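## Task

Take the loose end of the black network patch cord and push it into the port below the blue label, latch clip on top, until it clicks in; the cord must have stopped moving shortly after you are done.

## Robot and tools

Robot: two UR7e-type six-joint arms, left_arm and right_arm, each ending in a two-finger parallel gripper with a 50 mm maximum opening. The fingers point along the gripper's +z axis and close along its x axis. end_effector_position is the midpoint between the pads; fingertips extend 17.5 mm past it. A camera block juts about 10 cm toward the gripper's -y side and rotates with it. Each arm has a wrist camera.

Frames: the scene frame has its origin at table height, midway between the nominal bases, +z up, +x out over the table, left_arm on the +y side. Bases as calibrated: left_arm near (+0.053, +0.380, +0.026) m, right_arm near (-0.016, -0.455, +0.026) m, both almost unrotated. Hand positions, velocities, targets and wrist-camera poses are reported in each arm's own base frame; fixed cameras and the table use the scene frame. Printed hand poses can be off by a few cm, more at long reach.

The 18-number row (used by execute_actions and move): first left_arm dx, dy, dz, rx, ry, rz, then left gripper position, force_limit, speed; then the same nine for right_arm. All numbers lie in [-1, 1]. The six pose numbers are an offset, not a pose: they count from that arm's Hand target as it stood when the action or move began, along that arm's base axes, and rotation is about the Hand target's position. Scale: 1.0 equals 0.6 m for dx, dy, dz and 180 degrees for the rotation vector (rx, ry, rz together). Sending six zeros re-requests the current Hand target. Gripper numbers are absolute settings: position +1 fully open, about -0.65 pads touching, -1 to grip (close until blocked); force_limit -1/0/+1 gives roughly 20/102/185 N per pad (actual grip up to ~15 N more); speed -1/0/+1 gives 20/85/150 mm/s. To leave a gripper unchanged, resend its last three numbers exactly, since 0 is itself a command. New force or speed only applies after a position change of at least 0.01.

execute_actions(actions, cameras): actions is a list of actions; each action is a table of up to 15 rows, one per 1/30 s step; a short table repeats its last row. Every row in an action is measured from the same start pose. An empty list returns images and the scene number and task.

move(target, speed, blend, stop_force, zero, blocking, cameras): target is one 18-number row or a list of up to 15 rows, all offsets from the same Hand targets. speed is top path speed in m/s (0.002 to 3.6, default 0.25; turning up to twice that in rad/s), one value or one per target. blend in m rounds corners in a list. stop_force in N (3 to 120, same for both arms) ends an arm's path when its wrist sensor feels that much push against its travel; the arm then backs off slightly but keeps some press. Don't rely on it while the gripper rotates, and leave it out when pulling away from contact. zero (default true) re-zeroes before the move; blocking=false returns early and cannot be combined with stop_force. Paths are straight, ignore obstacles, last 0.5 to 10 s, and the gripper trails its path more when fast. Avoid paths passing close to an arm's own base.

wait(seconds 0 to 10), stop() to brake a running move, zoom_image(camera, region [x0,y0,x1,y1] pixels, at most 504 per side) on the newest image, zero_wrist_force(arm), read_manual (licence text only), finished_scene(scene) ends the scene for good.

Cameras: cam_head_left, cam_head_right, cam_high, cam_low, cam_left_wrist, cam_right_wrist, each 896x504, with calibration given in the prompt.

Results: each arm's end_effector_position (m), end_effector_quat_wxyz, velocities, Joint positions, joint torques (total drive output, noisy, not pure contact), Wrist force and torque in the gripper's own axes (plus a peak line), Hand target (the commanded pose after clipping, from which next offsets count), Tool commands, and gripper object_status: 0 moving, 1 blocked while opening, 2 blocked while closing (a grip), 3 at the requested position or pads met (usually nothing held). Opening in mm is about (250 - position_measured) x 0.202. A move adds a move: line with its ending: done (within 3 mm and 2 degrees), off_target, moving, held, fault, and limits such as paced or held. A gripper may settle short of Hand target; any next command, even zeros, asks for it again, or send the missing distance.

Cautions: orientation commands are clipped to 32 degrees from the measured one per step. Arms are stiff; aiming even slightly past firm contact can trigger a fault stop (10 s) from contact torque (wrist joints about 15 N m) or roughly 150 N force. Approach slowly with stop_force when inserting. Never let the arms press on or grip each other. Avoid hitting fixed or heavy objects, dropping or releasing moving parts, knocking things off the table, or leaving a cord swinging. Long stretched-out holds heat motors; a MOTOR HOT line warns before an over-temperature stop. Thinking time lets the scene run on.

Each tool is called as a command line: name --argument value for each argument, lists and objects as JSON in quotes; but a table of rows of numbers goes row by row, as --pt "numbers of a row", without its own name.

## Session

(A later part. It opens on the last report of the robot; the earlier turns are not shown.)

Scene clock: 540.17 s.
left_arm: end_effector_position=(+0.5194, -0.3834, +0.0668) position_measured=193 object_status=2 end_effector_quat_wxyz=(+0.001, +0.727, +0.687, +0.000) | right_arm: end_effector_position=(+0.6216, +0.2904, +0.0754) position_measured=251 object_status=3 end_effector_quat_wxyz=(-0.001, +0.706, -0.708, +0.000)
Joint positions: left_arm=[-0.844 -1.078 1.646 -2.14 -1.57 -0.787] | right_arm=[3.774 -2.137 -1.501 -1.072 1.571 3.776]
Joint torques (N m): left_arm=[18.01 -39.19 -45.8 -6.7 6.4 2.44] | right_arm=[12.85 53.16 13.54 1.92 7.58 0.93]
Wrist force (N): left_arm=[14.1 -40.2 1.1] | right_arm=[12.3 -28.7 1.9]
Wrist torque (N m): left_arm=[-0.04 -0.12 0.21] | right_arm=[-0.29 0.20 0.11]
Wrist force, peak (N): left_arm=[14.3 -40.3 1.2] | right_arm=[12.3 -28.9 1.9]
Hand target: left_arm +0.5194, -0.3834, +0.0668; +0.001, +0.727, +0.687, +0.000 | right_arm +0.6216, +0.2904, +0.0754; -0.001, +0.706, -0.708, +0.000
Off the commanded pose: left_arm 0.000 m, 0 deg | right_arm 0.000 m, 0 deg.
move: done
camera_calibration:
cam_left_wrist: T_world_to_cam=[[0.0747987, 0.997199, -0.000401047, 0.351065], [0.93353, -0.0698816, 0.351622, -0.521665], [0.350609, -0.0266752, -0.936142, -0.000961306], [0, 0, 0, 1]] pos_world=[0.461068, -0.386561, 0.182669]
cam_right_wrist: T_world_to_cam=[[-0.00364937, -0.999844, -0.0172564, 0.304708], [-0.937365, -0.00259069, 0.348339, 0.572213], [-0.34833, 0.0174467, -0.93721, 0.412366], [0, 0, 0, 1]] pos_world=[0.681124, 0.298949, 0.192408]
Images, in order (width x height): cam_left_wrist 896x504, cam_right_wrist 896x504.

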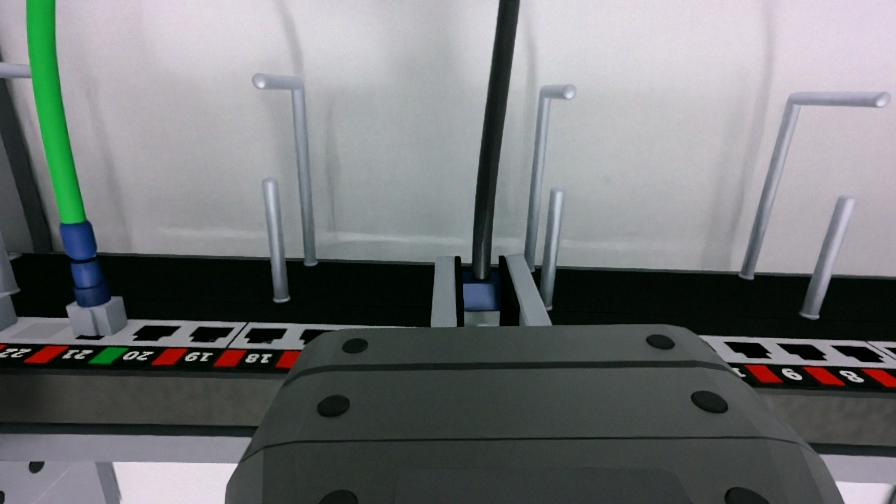

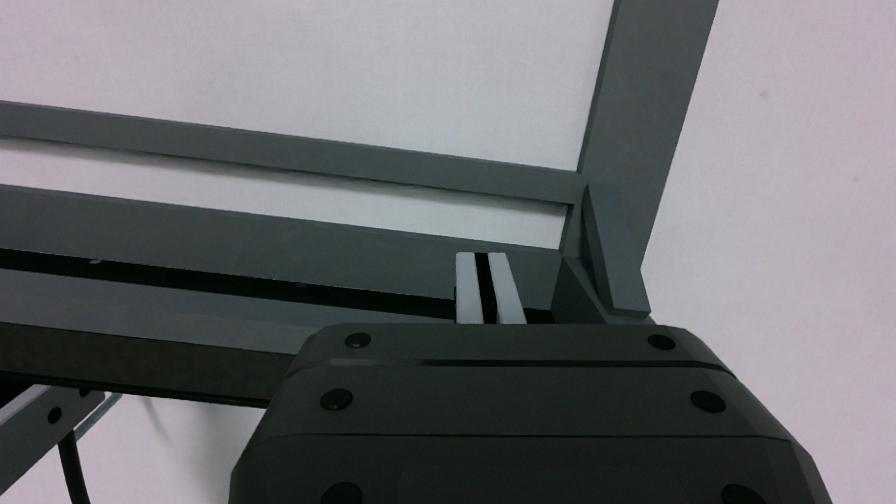

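move --target '[0,0,0,0,0,-0.009,-0.98,-0.4,-0.9,0,0,0,0,0,0,-1,-0.8,-0.9]' --speed 0.03

move --target '[0.007,-0.0005,0,0,0,0,-0.98,-0.4,-0.9,0,0,0,0,0,0,-1,-0.8,-0.9]' --speed 0.01 --stop_force 20 --cameras '["cam_right_wrist","cam_left_wrist"]'

zoom_image --camera "cam_left_wrist" --region '[400, 220, 580, 340]'

zoom_image --camera "cam_left_wrist" --region '[20, 200, 200, 400]'

Scene clock: 552.87 s.
left_arm: end_effector_position=(+0.5194, -0.3834, +0.0668) position_measured=193 object_status=2 end_effector_quat_wxyz=(+0.001, +0.737, +0.676, +0.000) | right_arm: end_effector_position=(+0.6216, +0.2904, +0.0754) position_measured=251 object_status=3 end_effector_quat_wxyz=(-0.001, +0.706, -0.708, +0.000)
Joint positions: left_arm=[-0.844 -1.078 1.646 -2.14 -1.57 -0.759] | right_arm=[3.774 -2.137 -1.501 -1.072 1.571 3.776]
Joint torques (N m): left_arm=[19.49 -42.83 -41.57 -8.56 6.81 2.8] | right_arm=[14.17 42.38 13.83 1.98 10.03 1]
Wrist force (N): left_arm=[14.3 -40.8 1.0] | right_arm=[13.0 -28.4 2.1]
Wrist torque (N m): left_arm=[-0.10 -0.17 -0.02] | right_arm=[-0.30 0.16 0.10]
Wrist force, peak (N): left_arm=[14.3 -40.8 1.0] | right_arm=[12.6 -28.9 1.9]
Hand target: left_arm +0.5194, -0.3834, +0.0668; +0.001, +0.737, +0.676, +0.000 | right_arm +0.6216, +0.2904, +0.0754; -0.001, +0.706, -0.708, +0.000
Off the commanded pose: left_arm 0.000 m, 0 deg | right_arm 0.000 m, 0 deg.
move: done

Scene clock: 554.27 s.
left_arm: end_effector_position=(+0.5236, -0.3836, +0.0668) position_measured=193 object_status=2 end_effector_quat_wxyz=(+0.001, +0.737, +0.676, +0.000) | right_arm: end_effector_position=(+0.6216, +0.2904, +0.0754) position_measured=251 object_status=3 end_effector_quat_wxyz=(-0.001, +0.706, -0.708, +0.000)
Joint positions: left_arm=[-0.84 -1.071 1.635 -2.136 -1.57 -0.754] | right_arm=[3.774 -2.137 -1.501 -1.072 1.571 3.776]
Joint torques (N m): left_arm=[17.65 -40.49 -45.67 -6.81 3.01 2.4] | right_arm=[14.57 43.53 13.99 1.99 7.74 0.91]
Wrist force (N): left_arm=[15.1 -39.6 1.5] | right_arm=[14.7 -29.6 0.5]
Wrist torque (N m): left_arm=[-0.01 -0.17 0.22] | right_arm=[-0.34 0.23 0.08]
Wrist force, peak (N): left_arm=[19.3 -42.0 -0.4] | right_arm=[17.4 -31.0 0.8]
Hand target: left_arm +0.5236, -0.3837, +0.0668; +0.001, +0.737, +0.676, +0.000 | right_arm +0.6216, +0.2904, +0.0754; -0.001, +0.706, -0.708, +0.000
Off the commanded pose: left_arm 0.000 m, 0 deg | right_arm 0.000 m, 0 deg.
move: done
camera_calibration:
cam_left_wrist: T_world_to_cam=[[0.102959, 0.994686, -0.000372029, 0.335323], [0.931175, -0.0962531, 0.351638, -0.534504], [0.349733, -0.0365505, -0.936136, -0.00577578], [0, 0, 0, 1]] pos_world=[0.465212, -0.3852, 0.18267]
cam_right_wrist: T_world_to_cam=[[-0.00355755, -0.999844, -0.0172912, 0.30465], [-0.937332, -0.0026905, 0.348426, 0.572239], [-0.348418, 0.0174471, -0.937177, 0.412326], [0, 0, 0, 1]] pos_world=[0.681124, 0.298949, 0.192308]
Images, in order (width x height): cam_left_wrist 896x504, cam_right_wrist 896x504.

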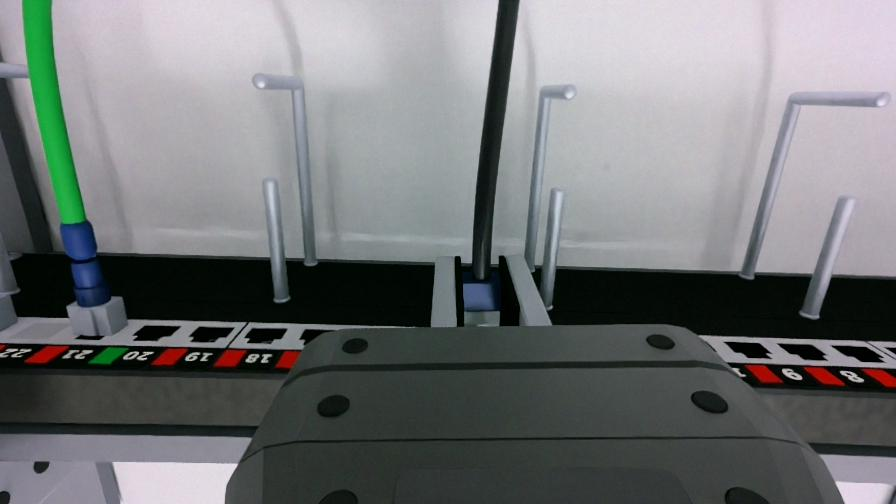

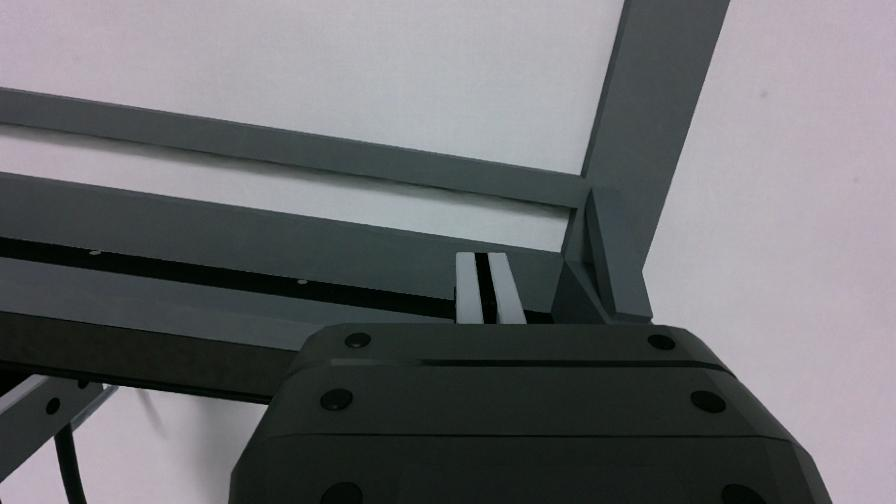

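Scaled by 2.800 from the camera's 896x504 image, which has a finer 1280x720 frame.

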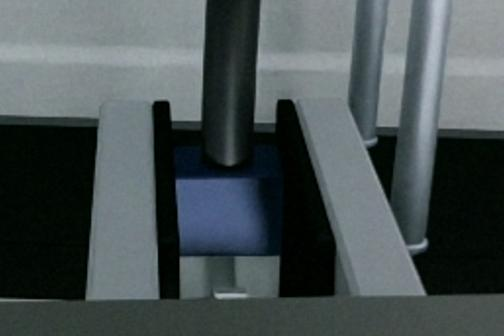

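Scaled by 2.520 from the camera's 896x504 image, which has a finer 1280x720 frame.

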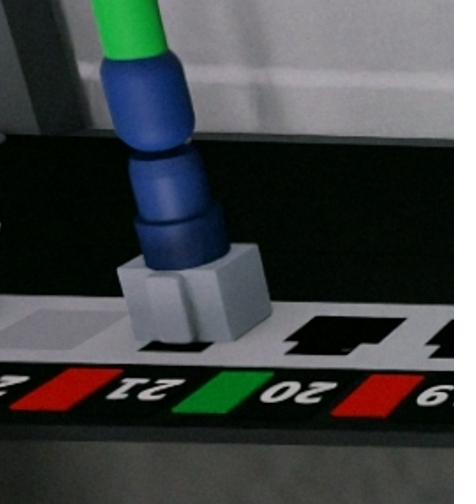

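move --target '[-0.004,0.0003,0,0,0,0,-0.98,-0.4,-0.9,0,0,0,0,0,0,-1,-0.8,-0.9]' --speed 0.01 --cameras '["cam_left_wrist"]'

zoom_image --camera "cam_left_wrist" --region '[20, 220, 524, 400]'

Scene clock: 558.53 s.
left_arm: end_effector_position=(+0.5213, -0.3835, +0.0668) position_measured=193 object_status=2 end_effector_quat_wxyz=(+0.001, +0.737, +0.676, +0.000) end_effector_velocity=(-0.002, +0.001, +0.000) end_effector_angular_velocity=(+0.001, +0.001, +0.000) | right_arm: end_effector_position=(+0.6216, +0.2904, +0.0754) position_measured=251 object_status=3 end_effector_quat_wxyz=(-0.001, +0.707, -0.708, +0.000)
Joint positions: left_arm=[-0.842 -1.075 1.641 -2.138 -1.57 -0.757] | right_arm=[3.774 -2.137 -1.501 -1.072 1.571 3.776]
Joint velocities: left_arm=[-0.001 -0.002 0.005 -0.001 0 -0.001] | right_arm=[within noise]
Joint torques (N m): left_arm=[-12.1 -68.87 -19.9 -8.6 0.98 -2.05] | right_arm=[13.23 45.96 13.91 1.8 2.51 0.82]
Wrist force (N): left_arm=[5.5 -3.6 10.0] | right_arm=[4.0 -14.9 -5.9]
Wrist torque (N m): left_arm=[0.08 -0.22 0.20] | right_arm=[-0.20 0.07 0.10]
Wrist force, peak (N): left_arm=[15.0 -40.5 1.4] | right_arm=[15.0 -29.8 0.5]
Hand target: left_arm +0.5212, -0.3835, +0.0668; +0.001, +0.737, +0.676, +0.000 | right_arm +0.6216, +0.2904, +0.0754; -0.001, +0.706, -0.708, +0.000
Off the commanded pose: left_arm 0.000 m, 0 deg | right_arm 0.000 m, 0 deg.
move: done
camera_calibration:
cam_left_wrist: T_world_to_cam=[[0.102989, 0.994682, -0.000455921, 0.335361], [0.931126, -0.0962477, 0.351767, -0.532342], [0.349852, -0.0366528, -0.936088, -0.00506711], [0, 0, 0, 1]] pos_world=[0.462912, -0.385, 0.18267]
Images, in order (width x height): cam_left_wrist 896x504.

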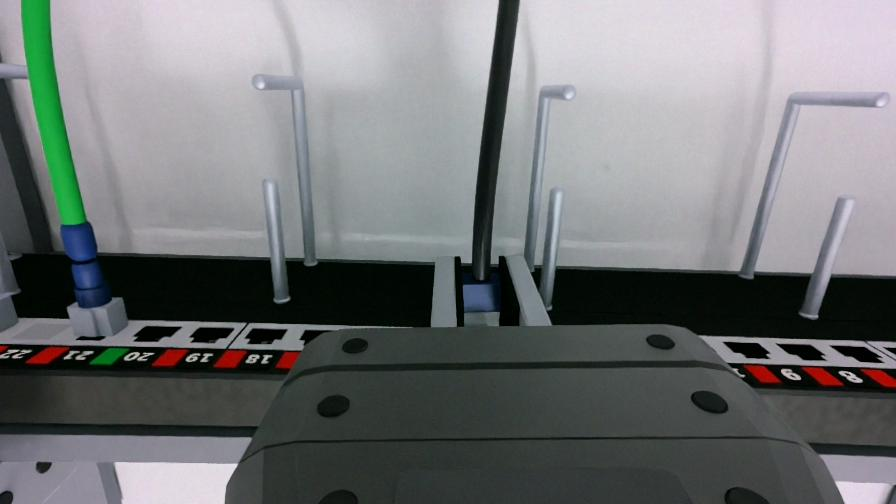

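Scaled by 1.000.

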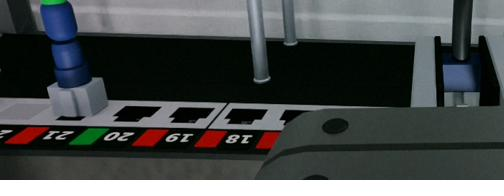

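move --pt "0 0 0 0 0 0 -0.05 -0.4 -0.9 0 0 0 0 0 0 -1 -0.8 -0.9" --pt "-0.09 0.01 0 0 0 0 -0.05 -0.4 -0.9 0 0 0 0 0 0 -1 -0.8 -0.9" --pt "-0.13 0.01 0.1 0 0 0 -0.05 -0.4 -0.9 0 0 0 0 0 0 -1 -0.8 -0.9" --speed 0.06 --cameras '["cam_left_wrist","cam_right_wrist"]'

zoom_image --camera "cam_left_wrist" --region '[400, 200, 580, 340]'

Scene clock: 565.97 s.
left_arm: end_effector_position=(+0.4432, -0.3775, +0.1266) position_measured=160 object_status=3 end_effector_quat_wxyz=(+0.001, +0.737, +0.676, +0.000) | right_arm: end_effector_position=(+0.6216, +0.2904, +0.0754) position_measured=251 object_status=3 end_effector_quat_wxyz=(-0.001, +0.706, -0.708, +0.000)
Joint positions: left_arm=[-0.937 -1.283 1.773 -2.061 -1.57 -0.851] | right_arm=[3.774 -2.137 -1.501 -1.072 1.571 3.776]
Joint torques (N m): left_arm=[-11.7 -52.15 -29.06 -0.29 1.72 -2.24] | right_arm=[2.86 50.51 13.56 1.82 1.9 0.78]
Wrist force (N): left_arm=[2.3 0.2 -1.4] | right_arm=[2.9 -15.3 -2.7]
Wrist torque (N m): left_arm=[0.11 -0.49 0.08] | right_arm=[-0.14 0.05 0.12]
Wrist force, peak (N): left_arm=[5.4 -2.5 9.7] | right_arm=[3.0 -15.7 -2.5]
Hand target: left_arm +0.4432, -0.3775, +0.1268; +0.001, +0.737, +0.676, +0.000 | right_arm +0.6216, +0.2904, +0.0754; -0.001, +0.706, -0.708, +0.000
Off the commanded pose: left_arm 0.000 m, 0 deg | right_arm 0.000 m, 0 deg.
move: done
camera_calibration:
cam_left_wrist: T_world_to_cam=[[0.102959, 0.994686, -0.000372029, 0.337456], [0.931175, -0.0962531, 0.351638, -0.480104], [0.349733, -0.0365505, -0.936136, 0.0786439], [0, 0, 0, 1]] pos_world=[0.384812, -0.379, 0.24257]
cam_right_wrist: T_world_to_cam=[[-0.00355667, -0.999844, -0.0172915, 0.30465], [-0.937332, -0.00269144, 0.348426, 0.572239], [-0.348418, 0.0174471, -0.937177, 0.412326], [0, 0, 0, 1]] pos_world=[0.681124, 0.298949, 0.192308]
Images, in order (width x height): cam_left_wrist 896x504, cam_right_wrist 896x504.

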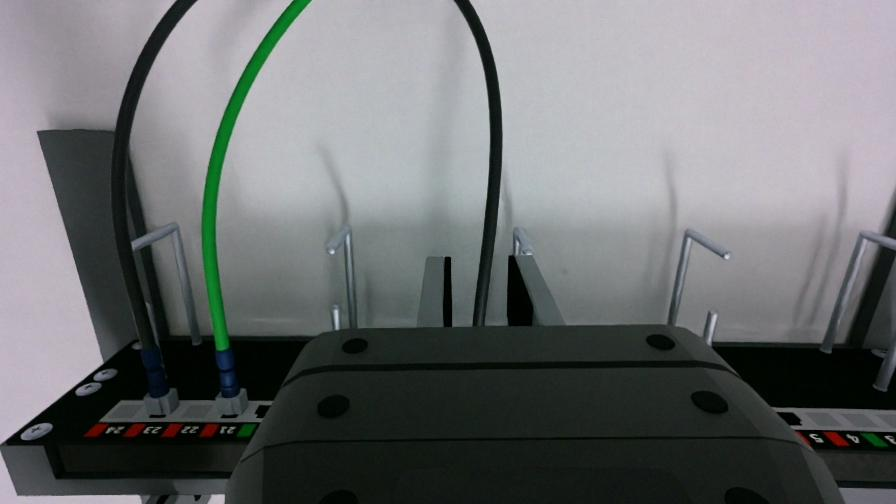

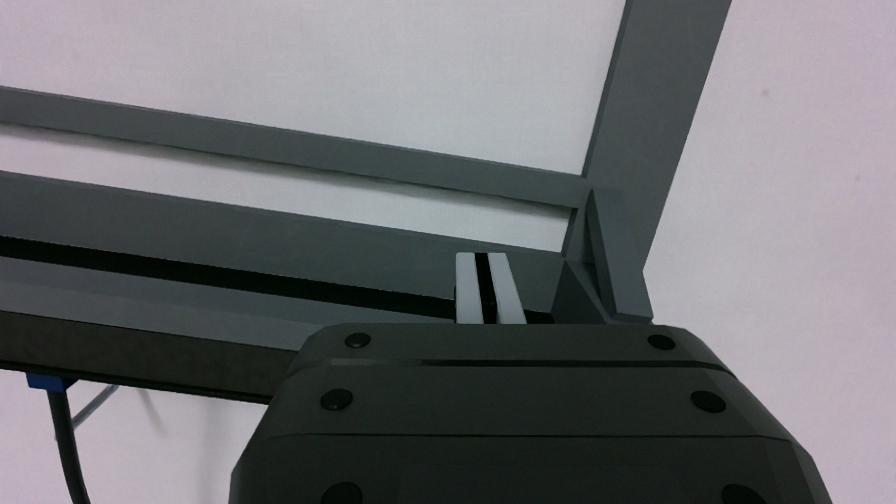

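Scaled by 2.800 from the camera's 896x504 image, which has a finer 1280x720 frame.

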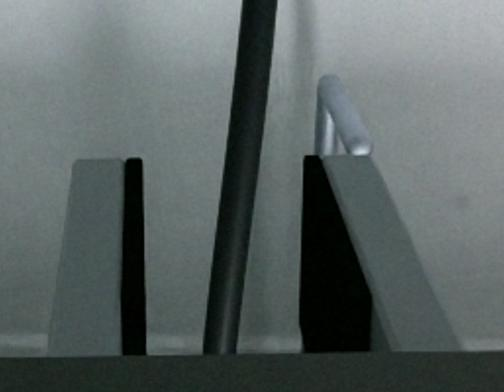

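move --pt "0 0.05 0.17 0 0 0 -0.05 -0.4 -0.9 0 0 0 0 0 0 -1 -0.8 -0.9" --pt "0.14 0.12 0.17 0 0 0 -0.05 -0.4 -0.9 0 0 0 0 0 0 -1 -0.8 -0.9" --speed 0.15 --cameras '["cam_left_wrist","cam_head_right"]'

zoom_image --camera "cam_left_wrist" --region '[150, 140, 550, 340]'

Scene clock: 577.10 s.
left_arm: end_effector_position=(+0.5270, -0.3055, +0.2288) position_measured=160 object_status=3 end_effector_quat_wxyz=(+0.001, +0.737, +0.676, +0.000) | right_arm: end_effector_position=(+0.6216, +0.2904, +0.0754) position_measured=251 object_status=3 end_effector_quat_wxyz=(-0.001, +0.706, -0.708, +0.000)
Joint positions: left_arm=[-0.746 -1.306 1.524 -1.79 -1.57 -0.661] | right_arm=[3.774 -2.137 -1.501 -1.072 1.571 3.776]
Joint torques (N m): left_arm=[9.94 -27.24 -33.23 -0.01 -1.87 2.44] | right_arm=[2.47 54.65 14.17 1.75 1.4 0.85]
Wrist force (N): left_arm=[1.9 0.8 -1.8] | right_arm=[3.0 -15.5 -2.7]
Wrist torque (N m): left_arm=[0.22 -0.43 0.00] | right_arm=[-0.16 0.03 0.12]
Wrist force, peak (N): left_arm=[2.3 1.0 -2.5] | right_arm=[3.2 -15.8 -2.6]
Hand target: left_arm +0.5272, -0.3055, +0.2288; +0.001, +0.737, +0.676, +0.000 | right_arm +0.6216, +0.2904, +0.0754; -0.001, +0.706, -0.708, +0.000
Off the commanded pose: left_arm 0.000 m, 0 deg | right_arm 0.000 m, 0 deg.
move: done
camera_calibration:
cam_left_wrist: T_world_to_cam=[[0.102955, 0.994686, -0.000362887, 0.257347], [0.93113, -0.0962478, 0.351758, -0.587137], [0.349854, -0.0365529, -0.936091, 0.147472], [0, 0, 0, 1]] pos_world=[0.468612, -0.3071, 0.34467]
Images, in order (width x height): cam_head_right 896x504, cam_left_wrist 896x504.

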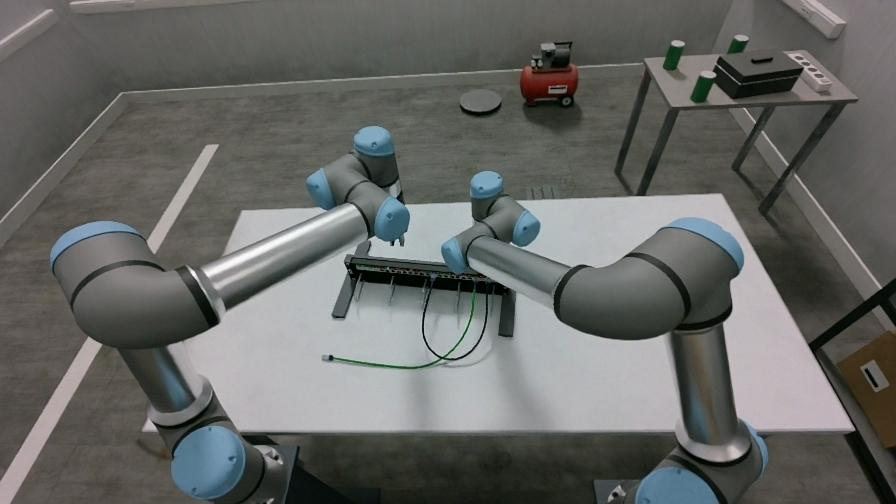

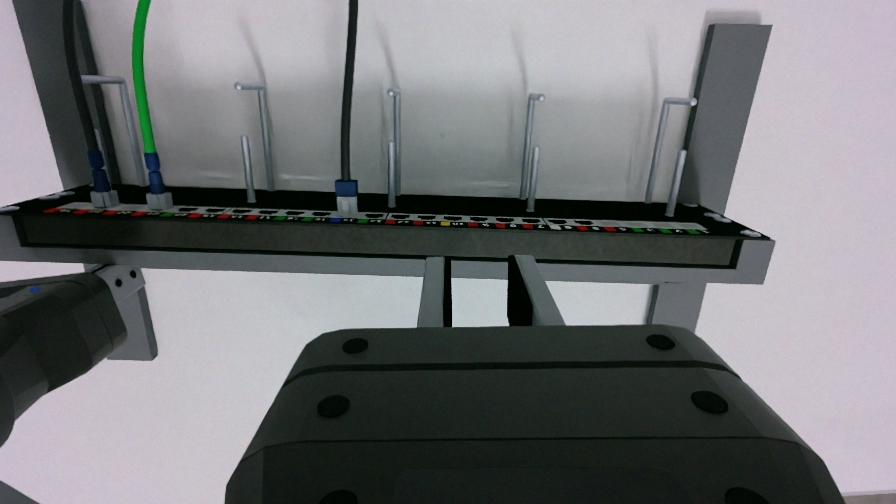

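Scaled by 1.260 from the camera's 896x504 image, which has a finer 1280x720 frame.

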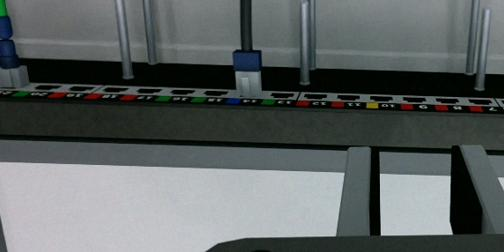

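zoom_image --camera "cam_left_wrist" --region '[310, 160, 400, 240]'

zoom_image --camera "cam_left_wrist" --region '[80, 140, 180, 230]'

Scaled by 5.600 from the camera's 896x504 image, which has a finer 1280x720 frame.

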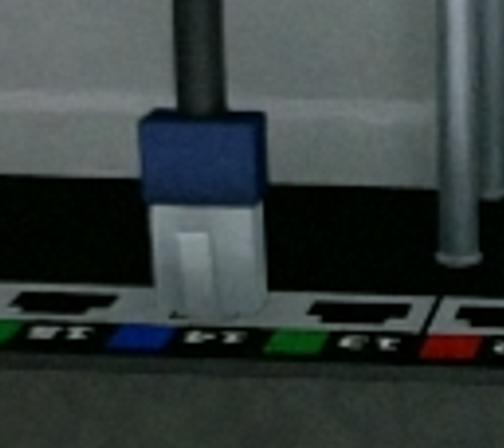

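Scaled by 5.040 from the camera's 896x504 image, which has a finer 1280x720 frame.

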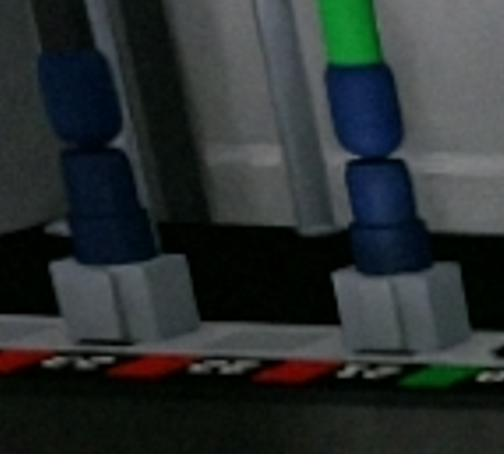

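move --pt "-0.14 -0.12 0 0 0 0 -0.05 -0.4 -0.9 0 0 0 0 0 0 -1 -0.8 -0.9" --pt "-0.14 -0.12 -0.17 0 0 0 -0.05 -0.4 -0.9 0 0 0 0 0 0 -1 -0.8 -0.9" --pt "-0.1 -0.12 -0.27 0 0 0 -0.05 -0.4 -0.9 0 0 0 0 0 0 -1 -0.8 -0.9" --speed 0.12

move --target '[0.085,-0.008,0,0,0,0,-0.05,-0.4,-0.9,0,0,0,0,0,0,-1,-0.8,-0.9]' --speed 0.02 --stop_force 5 --cameras '["cam_left_wrist"]'

zoom_image --camera "cam_left_wrist" --region '[400, 220, 580, 340]'

Scene clock: 596.00 s.
left_arm: end_effector_position=(+0.4671, -0.3774, +0.0670) position_measured=160 object_status=3 end_effector_quat_wxyz=(+0.001, +0.737, +0.676, +0.001) | right_arm: end_effector_position=(+0.6216, +0.2904, +0.0754) position_measured=251 object_status=3 end_effector_quat_wxyz=(-0.001, +0.706, -0.708, +0.000)
Joint positions: left_arm=[-0.904 -1.169 1.788 -2.191 -1.57 -0.818] | right_arm=[3.774 -2.137 -1.501 -1.072 1.571 3.776]
Joint torques (N m): left_arm=[12.75 -30.56 -27.19 -5.56 -1.77 2.66] | right_arm=[2.6 56.08 15.05 1.81 0.65 0.76]
Wrist force (N): left_arm=[1.9 0.9 -1.5] | right_arm=[2.9 -15.4 -2.5]
Wrist torque (N m): left_arm=[0.22 -0.44 -0.01] | right_arm=[-0.16 0.04 0.12]
Wrist force, peak (N): left_arm=[3.3 1.3 -1.9] | right_arm=[3.4 -15.7 -2.7]
Hand target: left_arm +0.4672, -0.3775, +0.0668; +0.001, +0.737, +0.676, +0.000 | right_arm +0.6216, +0.2904, +0.0754; -0.001, +0.706, -0.708, +0.000
Off the commanded pose: left_arm 0.000 m, 0 deg | right_arm 0.000 m, 0 deg.
move: done

Scene clock: 599.60 s.
left_arm: end_effector_position=(+0.5182, -0.3823, +0.0668) position_measured=160 object_status=3 end_effector_quat_wxyz=(+0.001, +0.737, +0.676, +0.000) | right_arm: end_effector_position=(+0.6216, +0.2904, +0.0754) position_measured=251 object_status=3 end_effector_quat_wxyz=(-0.001, +0.706, -0.708, +0.000)
Joint positions: left_arm=[-0.845 -1.081 1.652 -2.142 -1.57 -0.759] | right_arm=[3.774 -2.137 -1.501 -1.072 1.571 3.776]
Joint torques (N m): left_arm=[12.68 -34.75 -28.04 -0.14 -1.78 2.64] | right_arm=[2.89 56.3 14.67 1.8 0.17 0.81]
Wrist force (N): left_arm=[2.1 0.6 -1.7] | right_arm=[2.9 -15.2 -2.7]
Wrist torque (N m): left_arm=[0.17 -0.45 0.00] | right_arm=[-0.12 0.05 0.11]
Wrist force, peak (N): left_arm=[2.3 0.5 -1.6] | right_arm=[3.1 -15.6 -2.9]
Hand target: left_arm +0.5182, -0.3823, +0.0668; +0.001, +0.737, +0.676, +0.000 | right_arm +0.6216, +0.2904, +0.0754; -0.001, +0.706, -0.708, +0.000
Off the commanded pose: left_arm 0.000 m, 0 deg | right_arm 0.000 m, 0 deg.
move: done
camera_calibration:
cam_left_wrist: T_world_to_cam=[[0.102959, 0.994686, -0.000372029, 0.334486], [0.931175, -0.0962531, 0.351638, -0.529341], [0.349733, -0.0365505, -0.936136, -0.00383605], [0, 0, 0, 1]] pos_world=[0.459812, -0.3838, 0.18267]
Images, in order (width x height): cam_left_wrist 896x504.

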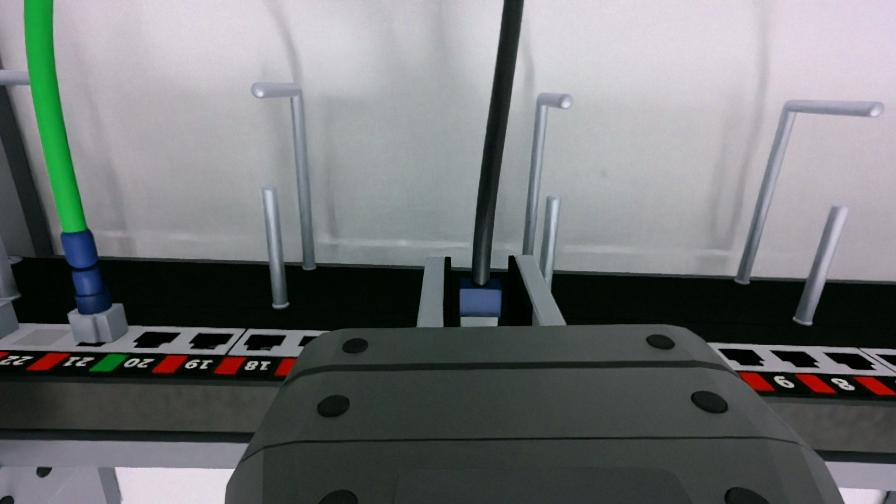

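Scaled by 2.800 from the camera's 896x504 image, which has a finer 1280x720 frame.

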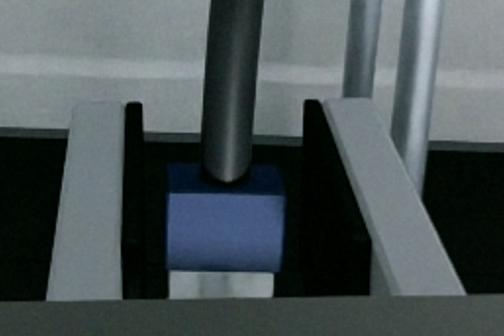

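move --target '[0,0,0,0,0,0,-1,-0.3,-0.9,0,0,0,0,0,0,-1,-0.8,-0.9]'

move --target '[-0.01,0.001,0,0,0,0,-1,-0.3,-0.9,0,0,0,0,0,0,-1,-0.8,-0.9]' --speed 0.01 --stop_force 20 --cameras '["cam_left_wrist","cam_right_wrist"]'

zoom_image --camera "cam_left_wrist" --region '[400, 220, 580, 340]'

Scene clock: 603.63 s.
left_arm: end_effector_position=(+0.5182, -0.3823, +0.0668) position_measured=194 object_status=2 end_effector_quat_wxyz=(+0.001, +0.737, +0.676, +0.000) | right_arm: end_effector_position=(+0.6216, +0.2904, +0.0754) position_measured=251 object_status=3 end_effector_quat_wxyz=(-0.001, +0.706, -0.708, +0.000)
Joint positions: left_arm=[-0.845 -1.081 1.652 -2.142 -1.57 -0.759] | right_arm=[3.774 -2.137 -1.501 -1.072 1.571 3.776]
Joint torques (N m): left_arm=[12.72 -34.49 -26.73 -0.25 -1.76 2.16] | right_arm=[2.54 55.68 15.29 1.79 0.26 0.73]
Wrist force (N): left_arm=[-0.6 1.2 -0.9] | right_arm=[2.4 -15.5 -2.8]
Wrist torque (N m): left_arm=[0.18 -0.49 0.09] | right_arm=[-0.13 0.05 0.12]
Wrist force, peak (N): left_arm=[2.2 0.7 -1.7] | right_arm=[2.7 -15.8 -3.0]
Hand target: left_arm +0.5182, -0.3823, +0.0668; +0.001, +0.737, +0.676, +0.000 | right_arm +0.6216, +0.2904, +0.0754; -0.001, +0.706, -0.708, +0.000
Off the commanded pose: left_arm 0.000 m, 0 deg | right_arm 0.000 m, 0 deg.
move: done

Scene clock: 605.17 s.
left_arm: end_effector_position=(+0.5122, -0.3817, +0.0668) position_measured=194 object_status=2 end_effector_quat_wxyz=(+0.001, +0.737, +0.676, +0.000) | right_arm: end_effector_position=(+0.6216, +0.2904, +0.0754) position_measured=251 object_status=3 end_effector_quat_wxyz=(-0.001, +0.706, -0.708, +0.000)
Joint positions: left_arm=[-0.851 -1.092 1.669 -2.149 -1.57 -0.766] | right_arm=[3.774 -2.137 -1.501 -1.072 1.571 3.776]
Joint torques (N m): left_arm=[-11.26 -61.71 -9.43 -1.67 -1.12 -2.21] | right_arm=[2.98 55.37 25.3 1.79 0.37 0.73]
Wrist force (N): left_arm=[-6.0 13.7 2.7] | right_arm=[-0.4 0.2 0.3]
Wrist torque (N m): left_arm=[0.56 -0.58 0.16] | right_arm=[0.02 0.07 0.04]
Wrist force, peak (N): left_arm=[-7.0 14.3 4.7] | right_arm=[2.5 -15.8 -3.1]
Hand target: left_arm +0.5122, -0.3817, +0.0668; +0.001, +0.737, +0.676, +0.000 | right_arm +0.6216, +0.2904, +0.0754; -0.001, +0.706, -0.708, +0.000
Off the commanded pose: left_arm 0.000 m, 0 deg | right_arm 0.000 m, 0 deg.
move: done
camera_calibration:
cam_left_wrist: T_world_to_cam=[[0.102959, 0.994686, -0.000372029, 0.334507], [0.931175, -0.0962531, 0.351638, -0.523696], [0.349733, -0.0365505, -0.936136, -0.00171572], [0, 0, 0, 1]] pos_world=[0.453812, -0.3832, 0.18267]
cam_right_wrist: T_world_to_cam=[[-0.00355755, -0.999844, -0.0172912, 0.30465], [-0.937332, -0.0026905, 0.348426, 0.572239], [-0.348418, 0.0174471, -0.937177, 0.412326], [0, 0, 0, 1]] pos_world=[0.681124, 0.298949, 0.192308]
Images, in order (width x height): cam_left_wrist 896x504, cam_right_wrist 896x504.

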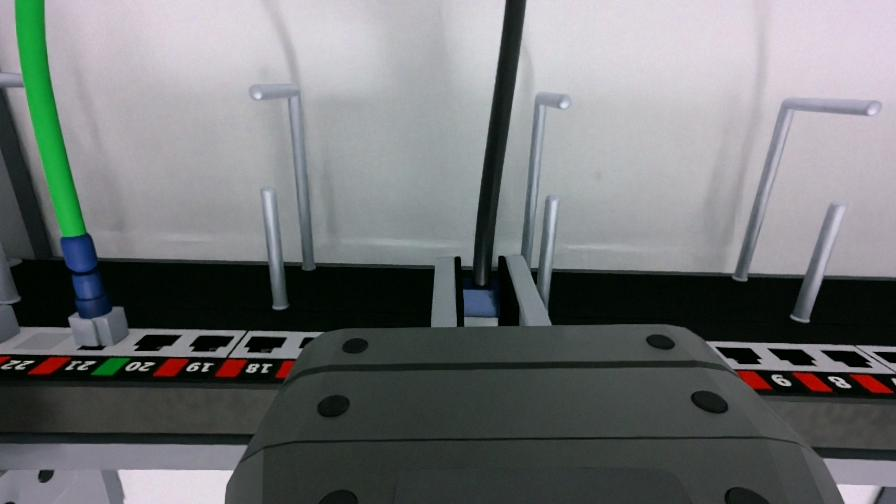

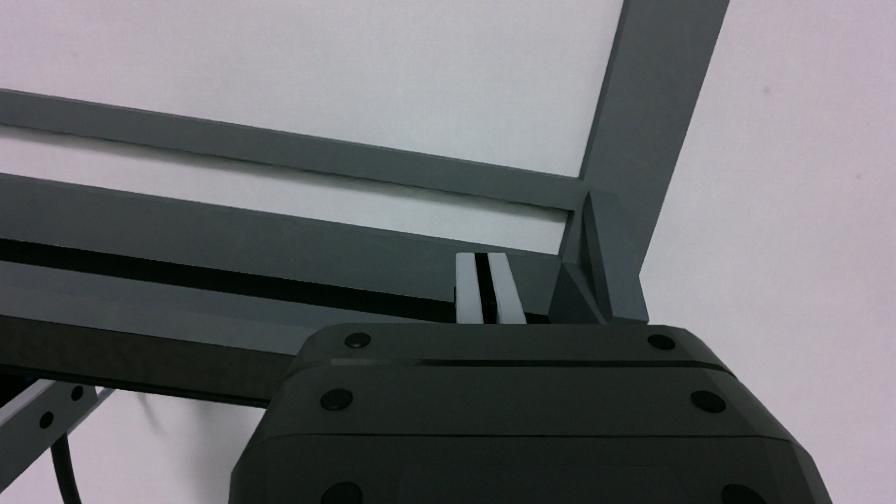

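Scaled by 2.800 from the camera's 896x504 image, which has a finer 1280x720 frame.

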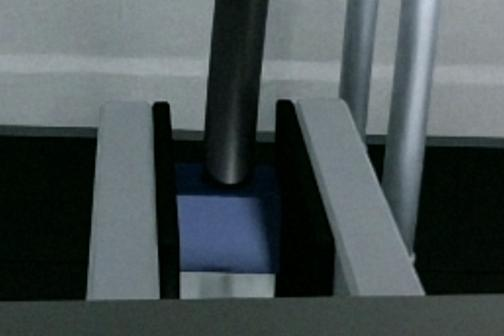

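move --pt "0.002 0 0 0 0 0 -1 -0.3 -0.9 0 0 0 0 0 0 -1 -0.8 -0.9" --pt "0.002 0 0 0 0 0 -0.05 -0.3 -0.9 0.04 0 0 0 0 0 -1 -0.8 -0.9" --pt "-0.09 0.01 0 0 0 0 -0.05 -0.3 -0.9 0.06 0 0.1 0 0 0 -1 -0.8 -0.9" --pt "-0.13 0.01 0.1 0 0 0 -0.05 -0.3 -0.9 0.06 -0.1 0.3 0 0 0 -1 -0.8 -0.9" --pt "-0.13 0.15 0.27 0 0 0 -0.05 -0.3 -0.9 0.06 -0.2 0.3 0 0 0 -1 -0.8 -0.9" --speed 0.08

move --target '[0.09,0.03,0,0,0,0,-0.05,-0.3,-0.9,0,0,0,0,0,0,-1,-0.8,-0.9]' --cameras '["cam_left_wrist","cam_head_left"]'

zoom_image --camera "cam_left_wrist" --region '[220, 120, 480, 300]'

Scene clock: 630.67 s.
left_arm: end_effector_position=(+0.4342, -0.2918, +0.2287) position_measured=160 object_status=3 end_effector_quat_wxyz=(+0.001, +0.737, +0.676, +0.000) | right_arm: end_effector_position=(+0.6576, +0.1705, +0.2554) position_measured=251 object_status=3 end_effector_quat_wxyz=(-0.001, +0.706, -0.708, +0.000)
Joint positions: left_arm=[-0.85 -1.509 1.764 -1.827 -1.57 -0.764] | right_arm=[3.592 -1.996 -1.235 -1.479 1.571 3.594]
Joint torques (N m): left_arm=[12.24 -44.71 -32.42 0.04 -1.77 2.53] | right_arm=[-7.63 57.92 19.02 6.84 2.3 -1.27]
Wrist force (N): left_arm=[2.0 0.9 -1.4] | right_arm=[-0.3 0.2 0.1]
Wrist torque (N m): left_arm=[0.24 -0.46 -0.01] | right_arm=[0.03 0.05 0.05]
Wrist force, peak (N): left_arm=[-6.7 13.8 5.6] | right_arm=[-0.3 0.7 1.2]
Hand target: left_arm +0.4342, -0.2917, +0.2288; +0.001, +0.737, +0.676, +0.000 | right_arm +0.6576, +0.1704, +0.2554; -0.001, +0.706, -0.708, +0.000
Off the commanded pose: left_arm 0.000 m, 0 deg | right_arm 0.000 m, 0 deg.
move: done

Scene clock: 631.70 s.
left_arm: end_effector_position=(+0.4880, -0.2737, +0.2288) position_measured=160 object_status=3 end_effector_quat_wxyz=(+0.001, +0.737, +0.676, +0.000) | right_arm: end_effector_position=(+0.6576, +0.1704, +0.2554) position_measured=251 object_status=3 end_effector_quat_wxyz=(-0.001, +0.706, -0.708, +0.000)
Joint positions: left_arm=[-0.752 -1.422 1.667 -1.817 -1.57 -0.667] | right_arm=[3.592 -1.996 -1.236 -1.479 1.571 3.594]
Joint torques (N m): left_arm=[11.87 -22.2 -31.78 -0.19 -1.73 2.52] | right_arm=[-7.16 57.03 19.32 6.94 2.21 -1.14]
Wrist force (N): left_arm=[1.7 0.4 -1.4] | right_arm=[-0.4 0.2 0.3]
Wrist torque (N m): left_arm=[0.15 -0.38 -0.03] | right_arm=[0.03 0.06 0.06]
Wrist force, peak (N): left_arm=[2.5 1.6 -1.5] | right_arm=[-0.7 0.3 0.4]
Hand target: left_arm +0.4882, -0.2737, +0.2288; +0.001, +0.737, +0.676, +0.000 | right_arm +0.6576, +0.1704, +0.2554; -0.001, +0.706, -0.708, +0.000
Off the commanded pose: left_arm 0.000 m, 0 deg | right_arm 0.000 m, 0 deg.
move: done
camera_calibration:
cam_left_wrist: T_world_to_cam=[[0.102955, 0.994686, -0.000362887, 0.229632], [0.93113, -0.0962478, 0.351758, -0.547753], [0.349854, -0.0365529, -0.936091, 0.162282], [0, 0, 0, 1]] pos_world=[0.429612, -0.2752, 0.34467]
Images, in order (width x height): cam_head_left 896x504, cam_left_wrist 896x504.

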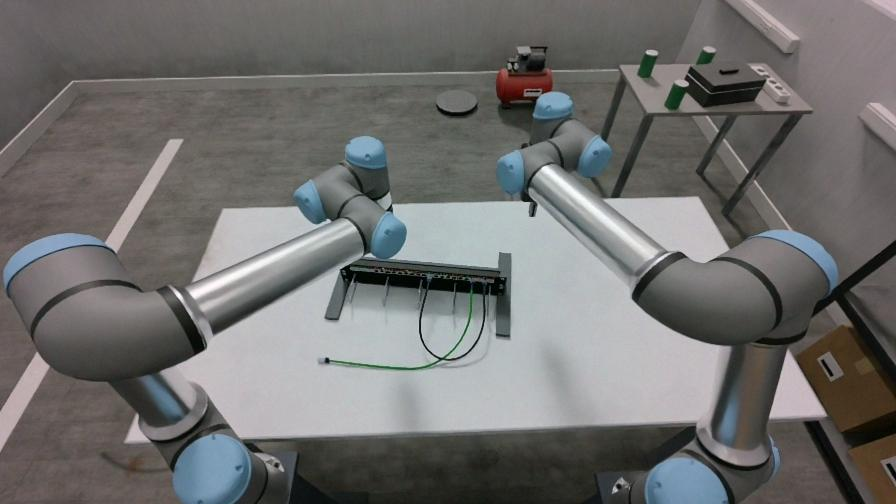

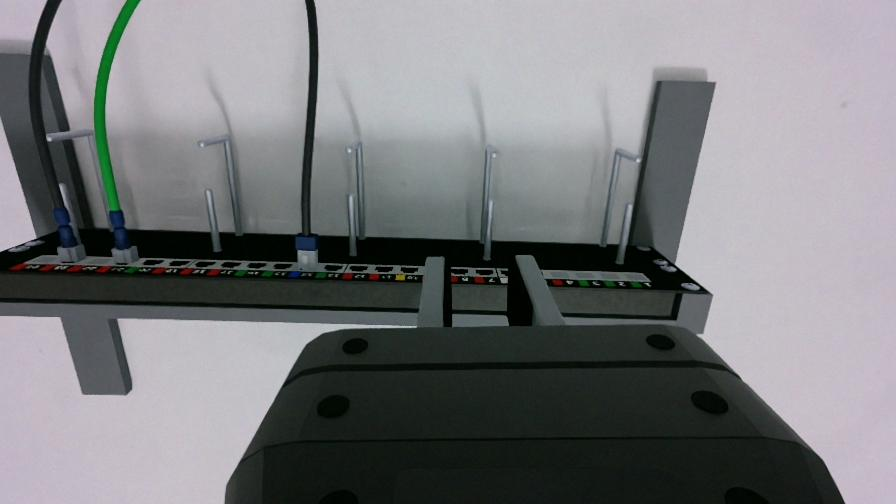

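Scaled by 1.938 from the camera's 896x504 image, which has a finer 1280x720 frame.

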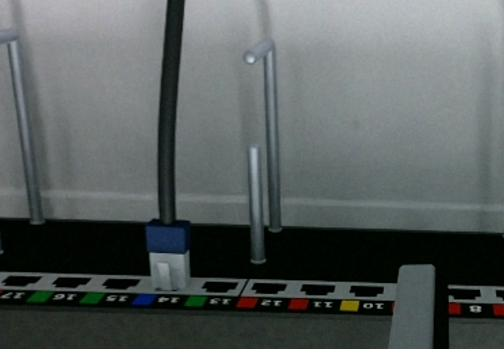

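zoom_image --camera "cam_left_wrist" --region '[280, 220, 340, 280]'

wait --seconds 2

Scaled by 8.400 from the camera's 896x504 image, which has a finer 1280x720 frame.

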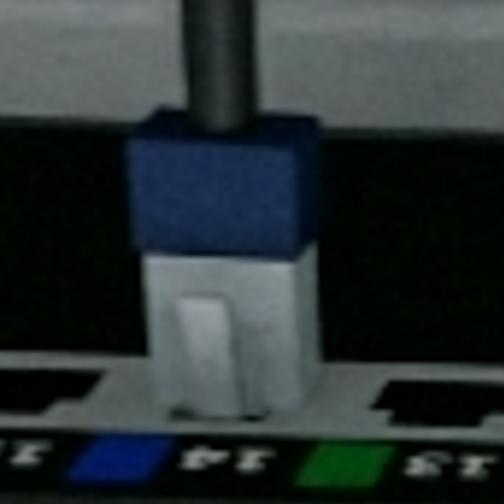

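Scene clock: 635.47 s.
left_arm: end_effector_position=(+0.4882, -0.2737, +0.2288) position_measured=160 object_status=3 end_effector_quat_wxyz=(+0.001, +0.737, +0.676, +0.000) | right_arm: end_effector_position=(+0.6576, +0.1704, +0.2554) position_measured=251 object_status=3 end_effector_quat_wxyz=(-0.001, +0.706, -0.708, +0.000)
Joint positions: left_arm=[-0.752 -1.422 1.667 -1.817 -1.57 -0.666] | right_arm=[3.592 -1.996 -1.236 -1.479 1.571 3.594]
Joint torques (N m): left_arm=[11.38 -21.21 -31.44 -0.17 -1.77 2.75] | right_arm=[-6.76 56.95 19.13 6.83 2.13 -1.17]
Wrist force (N): left_arm=[1.8 0.7 -1.8] | right_arm=[-0.4 0.5 0.3]
Wrist torque (N m): left_arm=[0.20 -0.40 -0.02] | right_arm=[0.07 0.07 0.05]
Wrist force, peak (N): left_arm=[2.3 0.5 -1.6] | right_arm=[-0.6 0.6 0.4]
Hand target: left_arm +0.4882, -0.2737, +0.2288; +0.001, +0.737, +0.676, +0.000 | right_arm +0.6576, +0.1704, +0.2554; -0.001, +0.706, -0.708, +0.000
Tool commands: left_gripper/position=-0.05 left_gripper/force_limit=-0.3 left_gripper/speed=-0.9 right_gripper/position=-1.0 right_gripper/force_limit=-0.8 right_gripper/speed=-0.9
Off the commanded pose: left_arm 0.000 m, 0 deg | right_arm 0.000 m, 0 deg.
wait: 2.00 s; at rest from the start

wait --seconds 0 --cameras '["cam_left_wrist"]'

zoom_image --camera "cam_left_wrist" --region '[40, 200, 150, 290]'

Scene clock: 638.67 s.
left_arm: end_effector_position=(+0.4882, -0.2737, +0.2288) position_measured=160 object_status=3 end_effector_quat_wxyz=(+0.001, +0.737, +0.676, +0.000) | right_arm: end_effector_position=(+0.6576, +0.1704, +0.2554) position_measured=251 object_status=3 end_effector_quat_wxyz=(-0.001, +0.706, -0.708, +0.000)
Joint positions: left_arm=[-0.752 -1.422 1.667 -1.817 -1.57 -0.666] | right_arm=[3.592 -1.996 -1.236 -1.479 1.571 3.594]
Joint torques (N m): left_arm=[11.81 -20.94 -31.62 -0.33 -1.77 2.59] | right_arm=[-7.24 57.33 19.75 6.7 2.18 -1.13]
Wrist force (N): left_arm=[2.1 0.7 -1.4] | right_arm=[-0.6 0.4 0.2]
Wrist torque (N m): left_arm=[0.19 -0.45 -0.03] | right_arm=[0.07 0.09 0.05]
Wrist force, peak (N): left_arm=[2.3 0.6 -1.5] | right_arm=[-0.4 0.5 0.6]
Hand target: left_arm +0.4882, -0.2737, +0.2288; +0.001, +0.737, +0.676, +0.000 | right_arm +0.6576, +0.1704, +0.2554; -0.001, +0.706, -0.708, +0.000
Tool commands: left_gripper/position=-0.05 left_gripper/force_limit=-0.3 left_gripper/speed=-0.9 right_gripper/position=-1.0 right_gripper/force_limit=-0.8 right_gripper/speed=-0.9
Off the commanded pose: left_arm 0.000 m, 0 deg | right_arm 0.000 m, 0 deg.
camera_calibration:
cam_left_wrist: T_world_to_cam=[[0.102959, 0.994686, -0.000372029, 0.229612], [0.931175, -0.0962531, 0.351638, -0.547918], [0.349733, -0.0365505, -0.936136, 0.162279], [0, 0, 0, 1]] pos_world=[0.429812, -0.2752, 0.34467]
Images, in order (width x height): cam_left_wrist 896x504.

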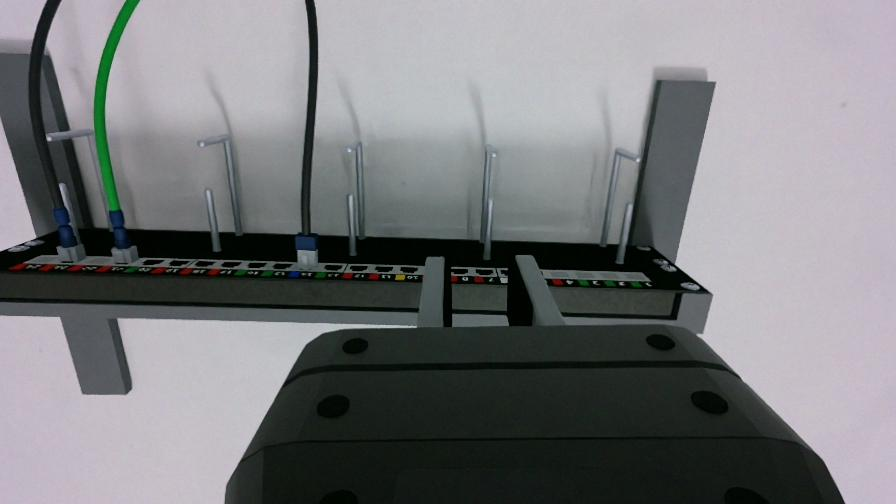

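Scaled by 4.582 from the camera's 896x504 image, which has a finer 1280x720 frame.

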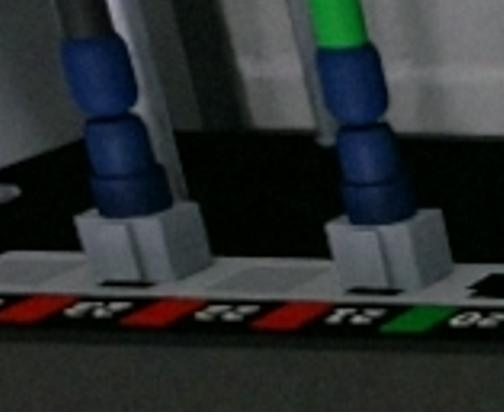

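move --pt "-0.09 -0.165 0 0 0 -0.0115 -0.05 -0.3 -0.9 0 0 0 0 0 0 -1 -0.8 -0.9" --pt "-0.049 -0.1688 -0.27 0 0 -0.0115 -0.05 -0.3 -0.9 0 0 0 0 0 0 -1 -0.8 -0.9" --speed 0.12

move --target '[0.092,-0.0112,0,0,0,0,-0.05,-0.3,-0.9,0,0,0,0,0,0,-1,-0.8,-0.9]' --speed 0.03 --stop_force 6 --cameras '["cam_left_wrist"]'

zoom_image --camera "cam_left_wrist" --region '[400, 220, 580, 340]'

Scene clock: 657.20 s.
left_arm: end_effector_position=(+0.4587, -0.3749, +0.0669) position_measured=160 object_status=3 end_effector_quat_wxyz=(+0.001, +0.749, +0.663, +0.000) | right_arm: end_effector_position=(+0.6576, +0.1704, +0.2554) position_measured=251 object_status=3 end_effector_quat_wxyz=(-0.001, +0.706, -0.708, +0.000)
Joint positions: left_arm=[-0.913 -1.185 1.813 -2.2 -1.57 -0.791] | right_arm=[3.592 -1.996 -1.236 -1.479 1.571 3.594]
Joint torques (N m): left_arm=[12.47 -28.9 -12.97 -5.46 0.47 2.68] | right_arm=[-6.83 56.84 19.58 6.74 2.02 -1]
Wrist force (N): left_arm=[2.0 0.8 -1.3] | right_arm=[-0.2 0.4 0.2]
Wrist torque (N m): left_arm=[0.21 -0.45 0.01] | right_arm=[0.06 0.04 0.05]
Wrist force, peak (N): left_arm=[2.2 0.4 -2.5] | right_arm=[-0.6 0.4 0.5]
Hand target: left_arm +0.4588, -0.3750, +0.0668; +0.001, +0.749, +0.663, +0.000 | right_arm +0.6576, +0.1704, +0.2554; -0.001, +0.706, -0.708, +0.000
Off the commanded pose: left_arm 0.000 m, 0 deg | right_arm 0.000 m, 0 deg.
move: done

Scene clock: 660.10 s.
left_arm: end_effector_position=(+0.5140, -0.3817, +0.0668) position_measured=160 object_status=3 end_effector_quat_wxyz=(+0.001, +0.749, +0.663, +0.000) | right_arm: end_effector_position=(+0.6576, +0.1704, +0.2554) position_measured=251 object_status=3 end_effector_quat_wxyz=(-0.001, +0.706, -0.708, +0.000)
Joint positions: left_arm=[-0.849 -1.089 1.664 -2.147 -1.57 -0.727] | right_arm=[3.592 -1.996 -1.236 -1.479 1.571 3.594]
Joint torques (N m): left_arm=[12.64 -34 -28.29 -0.25 -1.82 2.6] | right_arm=[-7.15 57.35 19.65 6.71 1.93 -1.03]
Wrist force (N): left_arm=[1.9 0.8 -1.1] | right_arm=[-0.3 0.5 0.3]
Wrist torque (N m): left_arm=[0.21 -0.44 -0.02] | right_arm=[0.08 0.05 0.05]
Wrist force, peak (N): left_arm=[2.4 0.6 -1.4] | right_arm=[-0.6 0.3 0.4]
Hand target: left_arm +0.5140, -0.3817, +0.0668; +0.001, +0.749, +0.663, +0.000 | right_arm +0.6576, +0.1704, +0.2554; -0.001, +0.706, -0.708, +0.000
Off the commanded pose: left_arm 0.000 m, 0 deg | right_arm 0.000 m, 0 deg.
move: done
camera_calibration:
cam_left_wrist: T_world_to_cam=[[0.138816, 0.990318, -0.000364832, 0.314216], [0.927088, -0.129824, 0.351643, -0.536055], [0.348191, -0.049152, -0.936134, -0.00635065], [0, 0, 0, 1]] pos_world=[0.455563, -0.381078, 0.18267]
Images, in order (width x height): cam_left_wrist 896x504.

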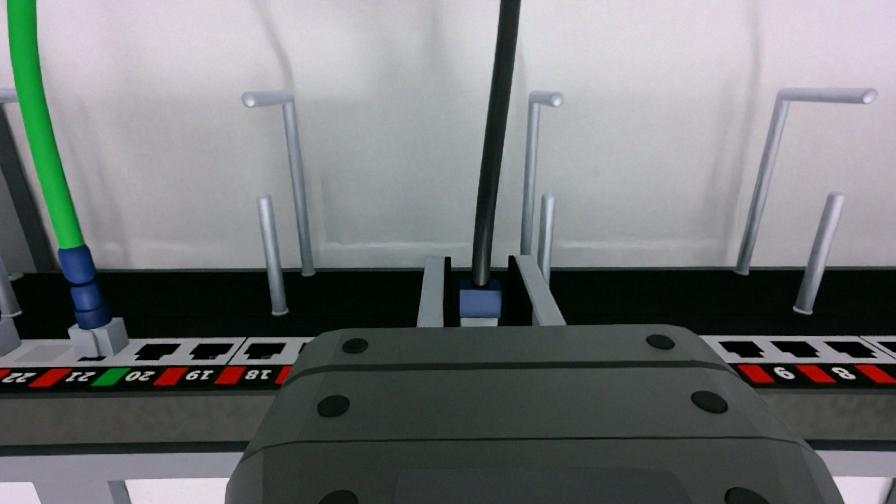

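Scaled by 2.800 from the camera's 896x504 image, which has a finer 1280x720 frame.

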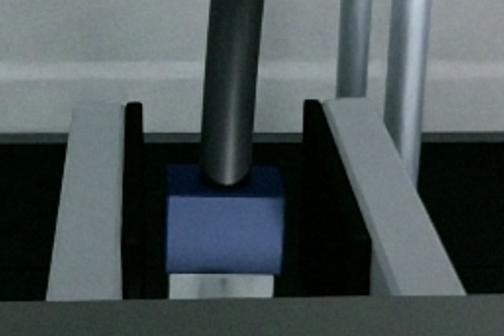

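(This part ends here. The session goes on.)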